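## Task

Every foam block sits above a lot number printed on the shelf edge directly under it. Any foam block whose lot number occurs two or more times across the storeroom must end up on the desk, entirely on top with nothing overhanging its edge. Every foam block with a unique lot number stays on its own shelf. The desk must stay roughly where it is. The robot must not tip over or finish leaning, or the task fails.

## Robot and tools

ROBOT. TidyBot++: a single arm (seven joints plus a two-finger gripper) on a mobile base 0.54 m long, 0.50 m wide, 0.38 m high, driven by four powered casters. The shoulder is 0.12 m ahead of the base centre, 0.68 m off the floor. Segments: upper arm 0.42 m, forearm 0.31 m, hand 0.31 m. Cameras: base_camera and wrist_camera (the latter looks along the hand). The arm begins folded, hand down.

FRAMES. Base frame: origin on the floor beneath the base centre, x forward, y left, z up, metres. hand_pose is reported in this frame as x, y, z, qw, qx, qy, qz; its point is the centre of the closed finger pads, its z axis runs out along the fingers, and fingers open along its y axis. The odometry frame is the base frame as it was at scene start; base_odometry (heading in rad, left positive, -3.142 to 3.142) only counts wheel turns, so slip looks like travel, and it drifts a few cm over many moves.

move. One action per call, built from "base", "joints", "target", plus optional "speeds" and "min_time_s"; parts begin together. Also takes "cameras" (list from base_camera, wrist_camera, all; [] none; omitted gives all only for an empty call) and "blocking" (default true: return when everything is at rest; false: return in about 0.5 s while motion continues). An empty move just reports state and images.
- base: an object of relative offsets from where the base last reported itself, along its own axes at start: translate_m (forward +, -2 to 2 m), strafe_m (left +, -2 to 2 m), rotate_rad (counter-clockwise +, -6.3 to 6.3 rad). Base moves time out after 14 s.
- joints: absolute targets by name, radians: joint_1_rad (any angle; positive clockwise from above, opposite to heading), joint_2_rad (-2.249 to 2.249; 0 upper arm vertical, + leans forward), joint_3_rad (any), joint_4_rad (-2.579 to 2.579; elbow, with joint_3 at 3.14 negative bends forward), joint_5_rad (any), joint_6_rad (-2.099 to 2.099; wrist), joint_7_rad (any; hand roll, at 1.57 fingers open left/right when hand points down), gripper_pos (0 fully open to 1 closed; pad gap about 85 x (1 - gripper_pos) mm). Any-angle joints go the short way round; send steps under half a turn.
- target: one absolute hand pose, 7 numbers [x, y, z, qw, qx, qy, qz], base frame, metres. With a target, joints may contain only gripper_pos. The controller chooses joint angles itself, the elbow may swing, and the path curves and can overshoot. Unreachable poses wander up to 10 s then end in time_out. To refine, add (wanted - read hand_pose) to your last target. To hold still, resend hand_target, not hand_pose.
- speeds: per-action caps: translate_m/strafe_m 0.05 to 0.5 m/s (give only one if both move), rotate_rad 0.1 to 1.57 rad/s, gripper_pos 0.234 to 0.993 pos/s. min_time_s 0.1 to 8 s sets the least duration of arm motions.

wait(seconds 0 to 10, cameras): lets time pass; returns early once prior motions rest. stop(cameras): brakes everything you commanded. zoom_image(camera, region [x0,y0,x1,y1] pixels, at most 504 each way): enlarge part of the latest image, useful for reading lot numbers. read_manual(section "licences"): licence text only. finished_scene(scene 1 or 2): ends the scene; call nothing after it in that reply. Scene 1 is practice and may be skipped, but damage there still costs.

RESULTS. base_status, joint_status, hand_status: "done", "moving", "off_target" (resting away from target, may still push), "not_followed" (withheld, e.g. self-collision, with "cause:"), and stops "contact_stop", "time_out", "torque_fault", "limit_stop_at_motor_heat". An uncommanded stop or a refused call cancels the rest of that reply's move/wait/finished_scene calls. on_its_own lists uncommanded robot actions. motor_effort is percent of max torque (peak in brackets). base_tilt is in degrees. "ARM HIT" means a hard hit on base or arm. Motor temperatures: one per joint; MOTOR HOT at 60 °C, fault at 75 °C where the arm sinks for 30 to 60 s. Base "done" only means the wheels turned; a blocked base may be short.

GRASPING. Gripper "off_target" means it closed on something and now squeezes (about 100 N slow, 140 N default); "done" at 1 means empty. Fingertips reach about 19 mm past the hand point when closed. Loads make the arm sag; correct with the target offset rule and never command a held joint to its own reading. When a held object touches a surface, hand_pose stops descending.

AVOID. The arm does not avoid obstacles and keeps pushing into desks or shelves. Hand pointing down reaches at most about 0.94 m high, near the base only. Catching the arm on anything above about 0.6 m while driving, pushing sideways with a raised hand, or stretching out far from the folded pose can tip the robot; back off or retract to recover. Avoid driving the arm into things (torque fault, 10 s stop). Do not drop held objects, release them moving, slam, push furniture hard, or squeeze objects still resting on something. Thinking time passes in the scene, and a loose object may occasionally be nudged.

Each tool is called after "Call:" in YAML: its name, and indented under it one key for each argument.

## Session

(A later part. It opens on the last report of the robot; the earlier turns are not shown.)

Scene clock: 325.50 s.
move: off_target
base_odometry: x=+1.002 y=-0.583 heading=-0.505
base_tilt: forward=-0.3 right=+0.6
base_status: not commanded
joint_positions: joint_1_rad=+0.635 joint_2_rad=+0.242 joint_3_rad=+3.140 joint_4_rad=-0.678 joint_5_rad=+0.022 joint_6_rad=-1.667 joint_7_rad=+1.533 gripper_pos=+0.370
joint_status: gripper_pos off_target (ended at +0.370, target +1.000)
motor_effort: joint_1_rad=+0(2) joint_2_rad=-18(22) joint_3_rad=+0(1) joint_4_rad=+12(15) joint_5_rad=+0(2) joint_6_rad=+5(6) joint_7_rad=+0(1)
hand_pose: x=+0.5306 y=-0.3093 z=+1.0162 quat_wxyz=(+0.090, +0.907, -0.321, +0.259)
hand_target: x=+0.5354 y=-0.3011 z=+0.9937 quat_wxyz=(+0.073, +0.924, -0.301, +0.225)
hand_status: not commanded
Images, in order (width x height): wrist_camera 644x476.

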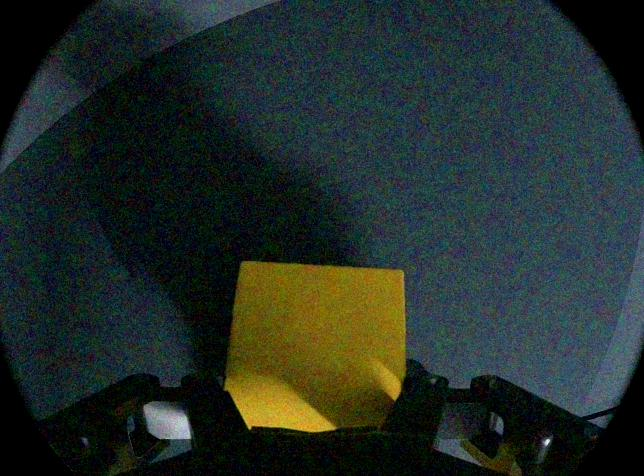

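Call:
move:
  joints: {"joint_2_rad":0.06,"joint_4_rad":-0.67,"joint_6_rad":-1.7}
  min_time_s: 2

Call:
move:
  base: {"translate_m":-0.6}
  cameras: ["wrist_camera"]

Call:
move:
  base: {"translate_m":-1.32}
  joints: {"joint_1_rad":-1.57,"joint_2_rad":-0.4,"joint_4_rad":-2.05,"joint_6_rad":-0.8}
  min_time_s: 3

Call:
move:
  base: {"strafe_m":0.09}
  cameras: ["wrist_camera"]

Call:
move:
  joints: {"joint_2_rad":0.526,"joint_4_rad":-0.78,"joint_6_rad":-1.31}
  min_time_s: 2.5

Call:
move:
  joints: {"joint_2_rad":0.525,"joint_4_rad":-1.1,"joint_6_rad":-1.02}
  min_time_s: 2
  cameras: ["wrist_camera"]

Call:
move:
  joints: {"joint_2_rad":0.535,"joint_4_rad":-1.15,"joint_6_rad":-0.97}
  min_time_s: 1

Call:
move:
  joints: {"joint_2_rad":0.545,"joint_4_rad":-1.19,"joint_6_rad":-0.95}
  min_time_s: 1
  cameras: ["wrist_camera"]

Scene clock: 328.47 s.
move: done
base_odometry: x=+1.002 y=-0.583 heading=-0.505
base_tilt: forward=-0.3 right=+0.6
base_status: not commanded
joint_positions: joint_1_rad=+0.635 joint_2_rad=+0.073 joint_3_rad=+3.140 joint_4_rad=-0.678 joint_5_rad=+0.022 joint_6_rad=-1.667 joint_7_rad=+1.533 gripper_pos=+0.370
joint_status: all done
motor_effort: joint_1_rad=+0(1) joint_2_rad=-16(23) joint_3_rad=+0(0) joint_4_rad=+13(16) joint_5_rad=+1(1) joint_6_rad=+7(7) joint_7_rad=+0(1)
hand_pose: x=+0.4794 y=-0.2715 z=+1.0981 quat_wxyz=(+0.113, +0.881, -0.313, +0.336)
hand_target: x=+0.4742 y=-0.2565 z=+1.1003 quat_wxyz=(+0.107, +0.891, -0.290, +0.331)
hand_status: not commanded
pictures: none

Scene clock: 330.90 s.
move: done
base_odometry: x=+0.477 y=-0.292 heading=-0.506
base_tilt: forward=-0.4 right=+0.6
base_status: done
joint_positions: joint_1_rad=+0.635 joint_2_rad=+0.059 joint_3_rad=+3.140 joint_4_rad=-0.678 joint_5_rad=+0.022 joint_6_rad=-1.667 joint_7_rad=+1.533 gripper_pos=+0.370
joint_status: not commanded
motor_effort: joint_1_rad=+0(2) joint_2_rad=-15(20) joint_3_rad=+0(1) joint_4_rad=+13(15) joint_5_rad=+1(1) joint_6_rad=+7(7) joint_7_rad=+0(1)
hand_pose: x=+0.4746 y=-0.2679 z=+1.1045 quat_wxyz=(+0.115, +0.879, -0.312, +0.342)
hand_target: x=+0.4742 y=-0.2565 z=+1.1003 quat_wxyz=(+0.107, +0.891, -0.290, +0.331)
hand_status: not commanded
Images, in order (width x height): wrist_camera 644x476.

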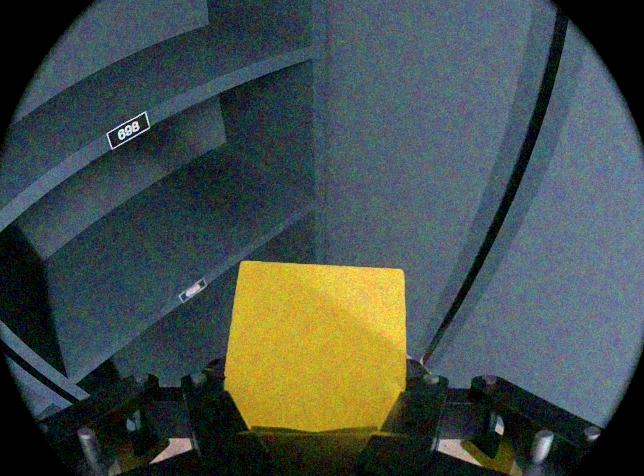

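Scene clock: 334.60 s.
move: done
base_odometry: x=-0.678 y=+0.347 heading=-0.505
base_tilt: forward=-0.4 right=+0.6
base_status: done
joint_positions: joint_1_rad=-1.554 joint_2_rad=-0.381 joint_3_rad=+3.140 joint_4_rad=-2.009 joint_5_rad=+0.022 joint_6_rad=-0.863 joint_7_rad=+1.533 gripper_pos=+0.370
joint_status: all done
motor_effort: joint_1_rad=+0(2) joint_2_rad=-5(18) joint_3_rad=+0(2) joint_4_rad=+18(19) joint_5_rad=+1(2) joint_6_rad=+6(8) joint_7_rad=+0(1)
hand_pose: x=+0.1281 y=+0.3459 z=+0.8066 quat_wxyz=(-0.221, +0.685, +0.655, +0.231)
hand_target: x=+0.1173 y=+0.3480 z=+0.8047 quat_wxyz=(-0.240, +0.665, +0.665, +0.240)
hand_status: not commanded
pictures: none

Scene clock: 335.77 s.
move: done
base_odometry: x=-0.634 y=+0.426 heading=-0.505
base_tilt: forward=-0.4 right=+0.6
base_status: done
joint_positions: joint_1_rad=-1.554 joint_2_rad=-0.391 joint_3_rad=+3.140 joint_4_rad=-2.011 joint_5_rad=+0.022 joint_6_rad=-0.856 joint_7_rad=+1.533 gripper_pos=+0.370
joint_status: not commanded
motor_effort: joint_1_rad=+0(1) joint_2_rad=-5(9) joint_3_rad=+0(1) joint_4_rad=+18(19) joint_5_rad=+1(1) joint_6_rad=+6(7) joint_7_rad=+0(0)
hand_pose: x=+0.1279 y=+0.3460 z=+0.8107 quat_wxyz=(-0.226, +0.683, +0.653, +0.236)
hand_target: x=+0.1173 y=+0.3480 z=+0.8047 quat_wxyz=(-0.240, +0.665, +0.665, +0.240)
hand_status: not commanded
Images, in order (width x height): wrist_camera 644x476.

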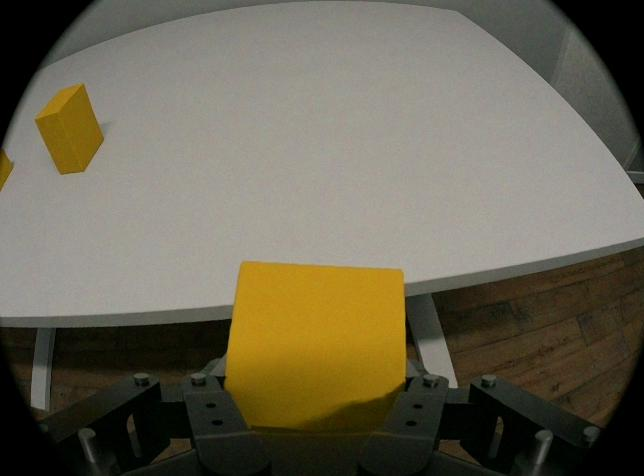

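Scene clock: 338.57 s.
move: done
base_odometry: x=-0.634 y=+0.426 heading=-0.505
base_tilt: forward=-0.3 right=+0.6
base_status: not commanded
joint_positions: joint_1_rad=-1.554 joint_2_rad=+0.483 joint_3_rad=+3.140 joint_4_rad=-0.811 joint_5_rad=+0.022 joint_6_rad=-1.254 joint_7_rad=+1.533 gripper_pos=+0.370
joint_status: all done
motor_effort: joint_1_rad=-1(1) joint_2_rad=-32(33) joint_3_rad=+0(1) joint_4_rad=+17(19) joint_5_rad=+1(1) joint_6_rad=+5(8) joint_7_rad=+0(1)
hand_pose: x=+0.1345 y=+0.6716 z=+0.8824 quat_wxyz=(-0.202, +0.694, +0.658, +0.212)
hand_target: x=+0.1174 y=+0.6708 z=+0.8587 quat_wxyz=(-0.184, +0.683, +0.683, +0.183)
hand_status: not commanded
pictures: none

Scene clock: 340.87 s.
move: done
base_odometry: x=-0.634 y=+0.426 heading=-0.505
base_tilt: forward=-0.4 right=+0.5
base_status: not commanded
joint_positions: joint_1_rad=-1.554 joint_2_rad=+0.483 joint_3_rad=+3.140 joint_4_rad=-1.063 joint_5_rad=+0.022 joint_6_rad=-1.081 joint_7_rad=+1.533 gripper_pos=+0.370
joint_status: all done
motor_effort: joint_1_rad=+0(1) joint_2_rad=-31(33) joint_3_rad=+0(0) joint_4_rad=+17(19) joint_5_rad=+1(1) joint_6_rad=+5(7) joint_7_rad=+0(1)
hand_pose: x=+0.1338 y=+0.6628 z=+0.7915 quat_wxyz=(-0.175, +0.700, +0.667, +0.185)
hand_target: x=+0.1173 y=+0.6731 z=+0.7552 quat_wxyz=(-0.174, +0.686, +0.685, +0.173)
hand_status: not commanded
Images, in order (width x height): wrist_camera 644x476.

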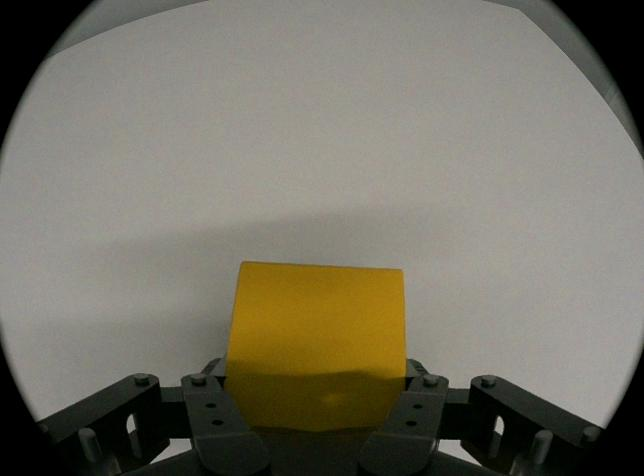

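Scene clock: 342.17 s.
move: done
base_odometry: x=-0.634 y=+0.426 heading=-0.505
base_tilt: forward=-0.3 right=+0.6
base_status: not commanded
joint_positions: joint_1_rad=-1.554 joint_2_rad=+0.485 joint_3_rad=+3.140 joint_4_rad=-1.110 joint_5_rad=+0.022 joint_6_rad=-1.031 joint_7_rad=+1.533 gripper_pos=+0.370
joint_status: all done
motor_effort: joint_1_rad=-1(1) joint_2_rad=-31(32) joint_3_rad=+0(0) joint_4_rad=+17(18) joint_5_rad=+1(1) joint_6_rad=+5(6) joint_7_rad=+0(1)
hand_pose: x=+0.1337 y=+0.6639 z=+0.7758 quat_wxyz=(-0.175, +0.699, +0.667, +0.186)
hand_target: x=+0.1173 y=+0.6724 z=+0.7328 quat_wxyz=(-0.171, +0.686, +0.686, +0.170)
hand_status: not commanded
pictures: none

Scene clock: 343.47 s.
move: done
base_odometry: x=-0.634 y=+0.426 heading=-0.505
base_tilt: forward=-0.4 right=+0.6
base_status: not commanded
joint_positions: joint_1_rad=-1.554 joint_2_rad=+0.495 joint_3_rad=+3.140 joint_4_rad=-1.150 joint_5_rad=+0.022 joint_6_rad=-1.010 joint_7_rad=+1.533 gripper_pos=+0.370
joint_status: all done
motor_effort: joint_1_rad=-1(1) joint_2_rad=-32(33) joint_3_rad=+0(0) joint_4_rad=+17(18) joint_5_rad=+1(1) joint_6_rad=+4(6) joint_7_rad=+0(1)
hand_pose: x=+0.1335 y=+0.6588 z=+0.7538 quat_wxyz=(-0.165, +0.702, +0.670, +0.176)
hand_target: x=+0.1173 y=+0.6655 z=+0.7108 quat_wxyz=(-0.160, +0.689, +0.689, +0.160)
hand_status: not commanded
Images, in order (width x height): wrist_camera 644x476.

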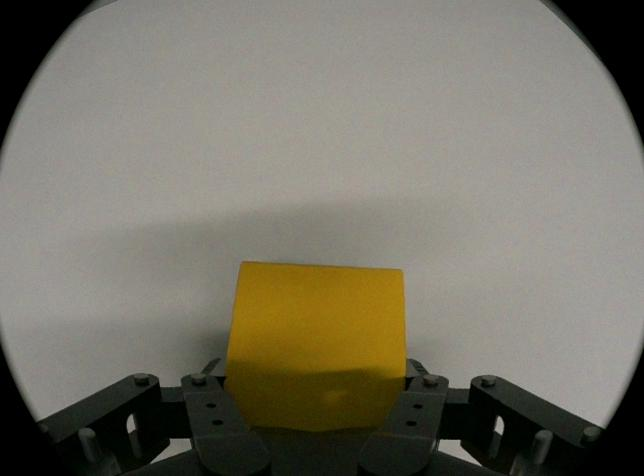

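Not yet in contact; go lower.

Call:
move:
  joints: {"joint_2_rad":0.555,"joint_4_rad":-1.21,"joint_6_rad":-0.93}
  min_time_s: 1

Call:
move:
  joints: {"joint_2_rad":0.565,"joint_4_rad":-1.23,"joint_6_rad":-0.91}
  min_time_s: 1

Scene clock: 344.90 s.
move: done
base_odometry: x=-0.634 y=+0.426 heading=-0.505
base_tilt: forward=-0.3 right=+0.6
base_status: not commanded
joint_positions: joint_1_rad=-1.554 joint_2_rad=+0.498 joint_3_rad=+3.140 joint_4_rad=-1.160 joint_5_rad=+0.022 joint_6_rad=-0.998 joint_7_rad=+1.533 gripper_pos=+0.370
joint_status: all done
motor_effort: joint_1_rad=-1(1) joint_2_rad=-26(33) joint_3_rad=+0(0) joint_4_rad=+15(18) joint_5_rad=+1(1) joint_6_rad=+5(6) joint_7_rad=+0(1)
hand_pose: x=+0.1335 y=+0.6592 z=+0.7491 quat_wxyz=(-0.165, +0.702, +0.670, +0.175)
hand_target: x=+0.1173 y=+0.6646 z=+0.6980 quat_wxyz=(-0.157, +0.690, +0.689, +0.156)
hand_status: not commanded
pictures: none

Scene clock: 346.20 s.
move: off_target
base_odometry: x=-0.634 y=+0.426 heading=-0.505
base_tilt: forward=-0.3 right=+0.6
base_status: not commanded
joint_positions: joint_1_rad=-1.554 joint_2_rad=+0.497 joint_3_rad=+3.140 joint_4_rad=-1.167 joint_5_rad=+0.022 joint_6_rad=-0.989 joint_7_rad=+1.533 gripper_pos=+0.370
joint_status: joint_4_rad off_target (ended at -1.167, target -1.230); the others done
motor_effort: joint_1_rad=-1(1) joint_2_rad=-18(26) joint_3_rad=+0(1) joint_4_rad=+13(16) joint_5_rad=+0(1) joint_6_rad=+7(8) joint_7_rad=+0(1)
hand_pose: x=+0.1334 y=+0.6595 z=+0.7478 quat_wxyz=(-0.166, +0.702, +0.670, +0.176)
hand_target: x=+0.1173 y=+0.6634 z=+0.6852 quat_wxyz=(-0.154, +0.690, +0.690, +0.153)
hand_status: not commanded
pictures: none

Call:
move:
  joints: {"joint_2_rad":0.55,"gripper_pos":0}
  speeds: {"gripper_pos":0.3}
  cameras: ["wrist_camera"]

Call:
move:
  joints: {"joint_2_rad":0.53,"joint_4_rad":-0.98,"joint_6_rad":-1.32}
  min_time_s: 2
  cameras: ["wrist_camera"]

Scene clock: 348.23 s.
move: done
base_odometry: x=-0.634 y=+0.426 heading=-0.505
base_tilt: forward=-0.3 right=+0.5
base_status: not commanded
joint_positions: joint_1_rad=-1.556 joint_2_rad=+0.503 joint_3_rad=+3.140 joint_4_rad=-1.190 joint_5_rad=+0.022 joint_6_rad=-0.960 joint_7_rad=+1.533 gripper_pos=+0.000
joint_status: all done
motor_effort: joint_1_rad=-1(1) joint_2_rad=-32(32) joint_3_rad=+0(1) joint_4_rad=+17(18) joint_5_rad=+1(2) joint_6_rad=+5(7) joint_7_rad=+0(1)
hand_pose: x=+0.1318 y=+0.6610 z=+0.7377 quat_wxyz=(-0.167, +0.700, +0.671, +0.176)
hand_target: x=+0.1173 y=+0.6633 z=+0.6951 quat_wxyz=(-0.159, +0.689, +0.689, +0.158)
hand_status: not commanded
Images, in order (width x height): wrist_camera 644x476.

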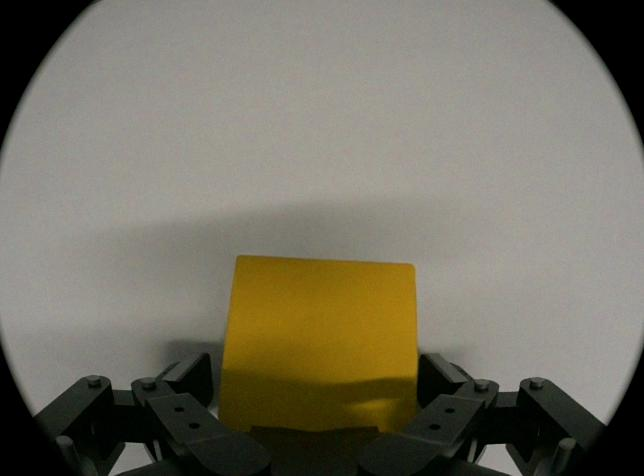

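Scene clock: 350.53 s.
move: done
base_odometry: x=-0.634 y=+0.426 heading=-0.505
base_tilt: forward=-0.4 right=+0.6
base_status: not commanded
joint_positions: joint_1_rad=-1.556 joint_2_rad=+0.503 joint_3_rad=+3.140 joint_4_rad=-1.007 joint_5_rad=+0.022 joint_6_rad=-1.265 joint_7_rad=+1.533 gripper_pos=+0.000
joint_status: all done
motor_effort: joint_1_rad=-1(1) joint_2_rad=-32(32) joint_3_rad=+0(1) joint_4_rad=+16(18) joint_5_rad=+1(1) joint_6_rad=+3(5) joint_7_rad=+0(1)
hand_pose: x=+0.1323 y=+0.6280 z=+0.7793 quat_wxyz=(-0.123, +0.712, +0.678, +0.135)
hand_target: x=+0.1174 y=+0.6219 z=+0.7676 quat_wxyz=(-0.110, +0.699, +0.698, +0.109)
hand_status: not commanded
Images, in order (width x height): wrist_camera 644x476.

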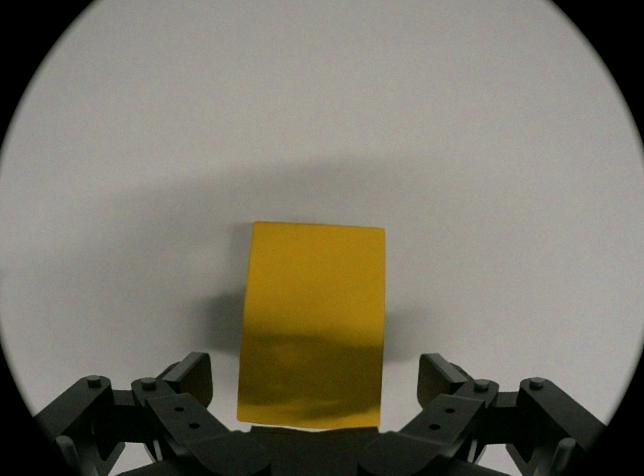

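It's released. I'll retract and check.

Call:
move:
  joints: {"joint_2_rad":0.45,"joint_4_rad":-0.65,"joint_6_rad":-1.75}
  min_time_s: 1.5

Call:
move:
  joints: {"joint_2_rad":-0.4,"joint_4_rad":-1.6,"joint_6_rad":-1.0}
  base: {"strafe_m":-0.2}
  cameras: ["wrist_camera"]

Scene clock: 352.80 s.
move: done
base_odometry: x=-0.634 y=+0.426 heading=-0.505
base_tilt: forward=-0.3 right=+0.6
base_status: not commanded
joint_positions: joint_1_rad=-1.556 joint_2_rad=+0.461 joint_3_rad=+3.140 joint_4_rad=-0.675 joint_5_rad=+0.022 joint_6_rad=-1.696 joint_7_rad=+1.533 gripper_pos=+0.000
joint_status: all done
motor_effort: joint_1_rad=+0(1) joint_2_rad=-29(33) joint_3_rad=+0(0) joint_4_rad=+15(17) joint_5_rad=+1(1) joint_6_rad=+3(5) joint_7_rad=+0(1)
hand_pose: x=+0.1319 y=+0.5669 z=+0.8949 quat_wxyz=(-0.103, +0.718, +0.679, +0.115)
hand_target: x=+0.1175 y=+0.5526 z=+0.9051 quat_wxyz=(-0.103, +0.700, +0.700, +0.102)
hand_status: not commanded
pictures: none

Scene clock: 355.33 s.
move: done
base_odometry: x=-0.732 y=+0.251 heading=-0.505
base_tilt: forward=-0.3 right=+0.6
base_status: done
joint_positions: joint_1_rad=-1.559 joint_2_rad=-0.386 joint_3_rad=+3.140 joint_4_rad=-1.559 joint_5_rad=+0.022 joint_6_rad=-1.065 joint_7_rad=+1.533 gripper_pos=+0.000
joint_status: all done
motor_effort: joint_1_rad=+0(3) joint_2_rad=-5(33) joint_3_rad=+0(1) joint_4_rad=+17(19) joint_5_rad=+1(2) joint_6_rad=+7(8) joint_7_rad=+0(1)
hand_pose: x=+0.1270 y=+0.3757 z=+1.0006 quat_wxyz=(-0.305, +0.651, +0.621, +0.312)
hand_target: x=+0.1172 y=+0.3808 z=+1.0001 quat_wxyz=(-0.321, +0.630, +0.630, +0.321)
hand_status: not commanded
Images, in order (width x height): wrist_camera 644x476.

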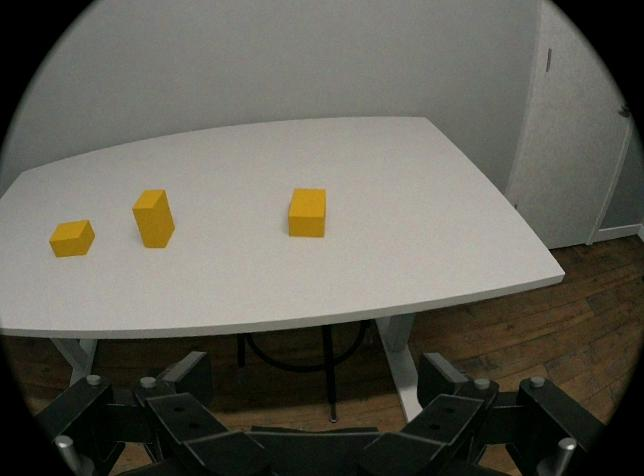

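Call:
finished_scene:
  scene: 2

The scene is finished: the task was done.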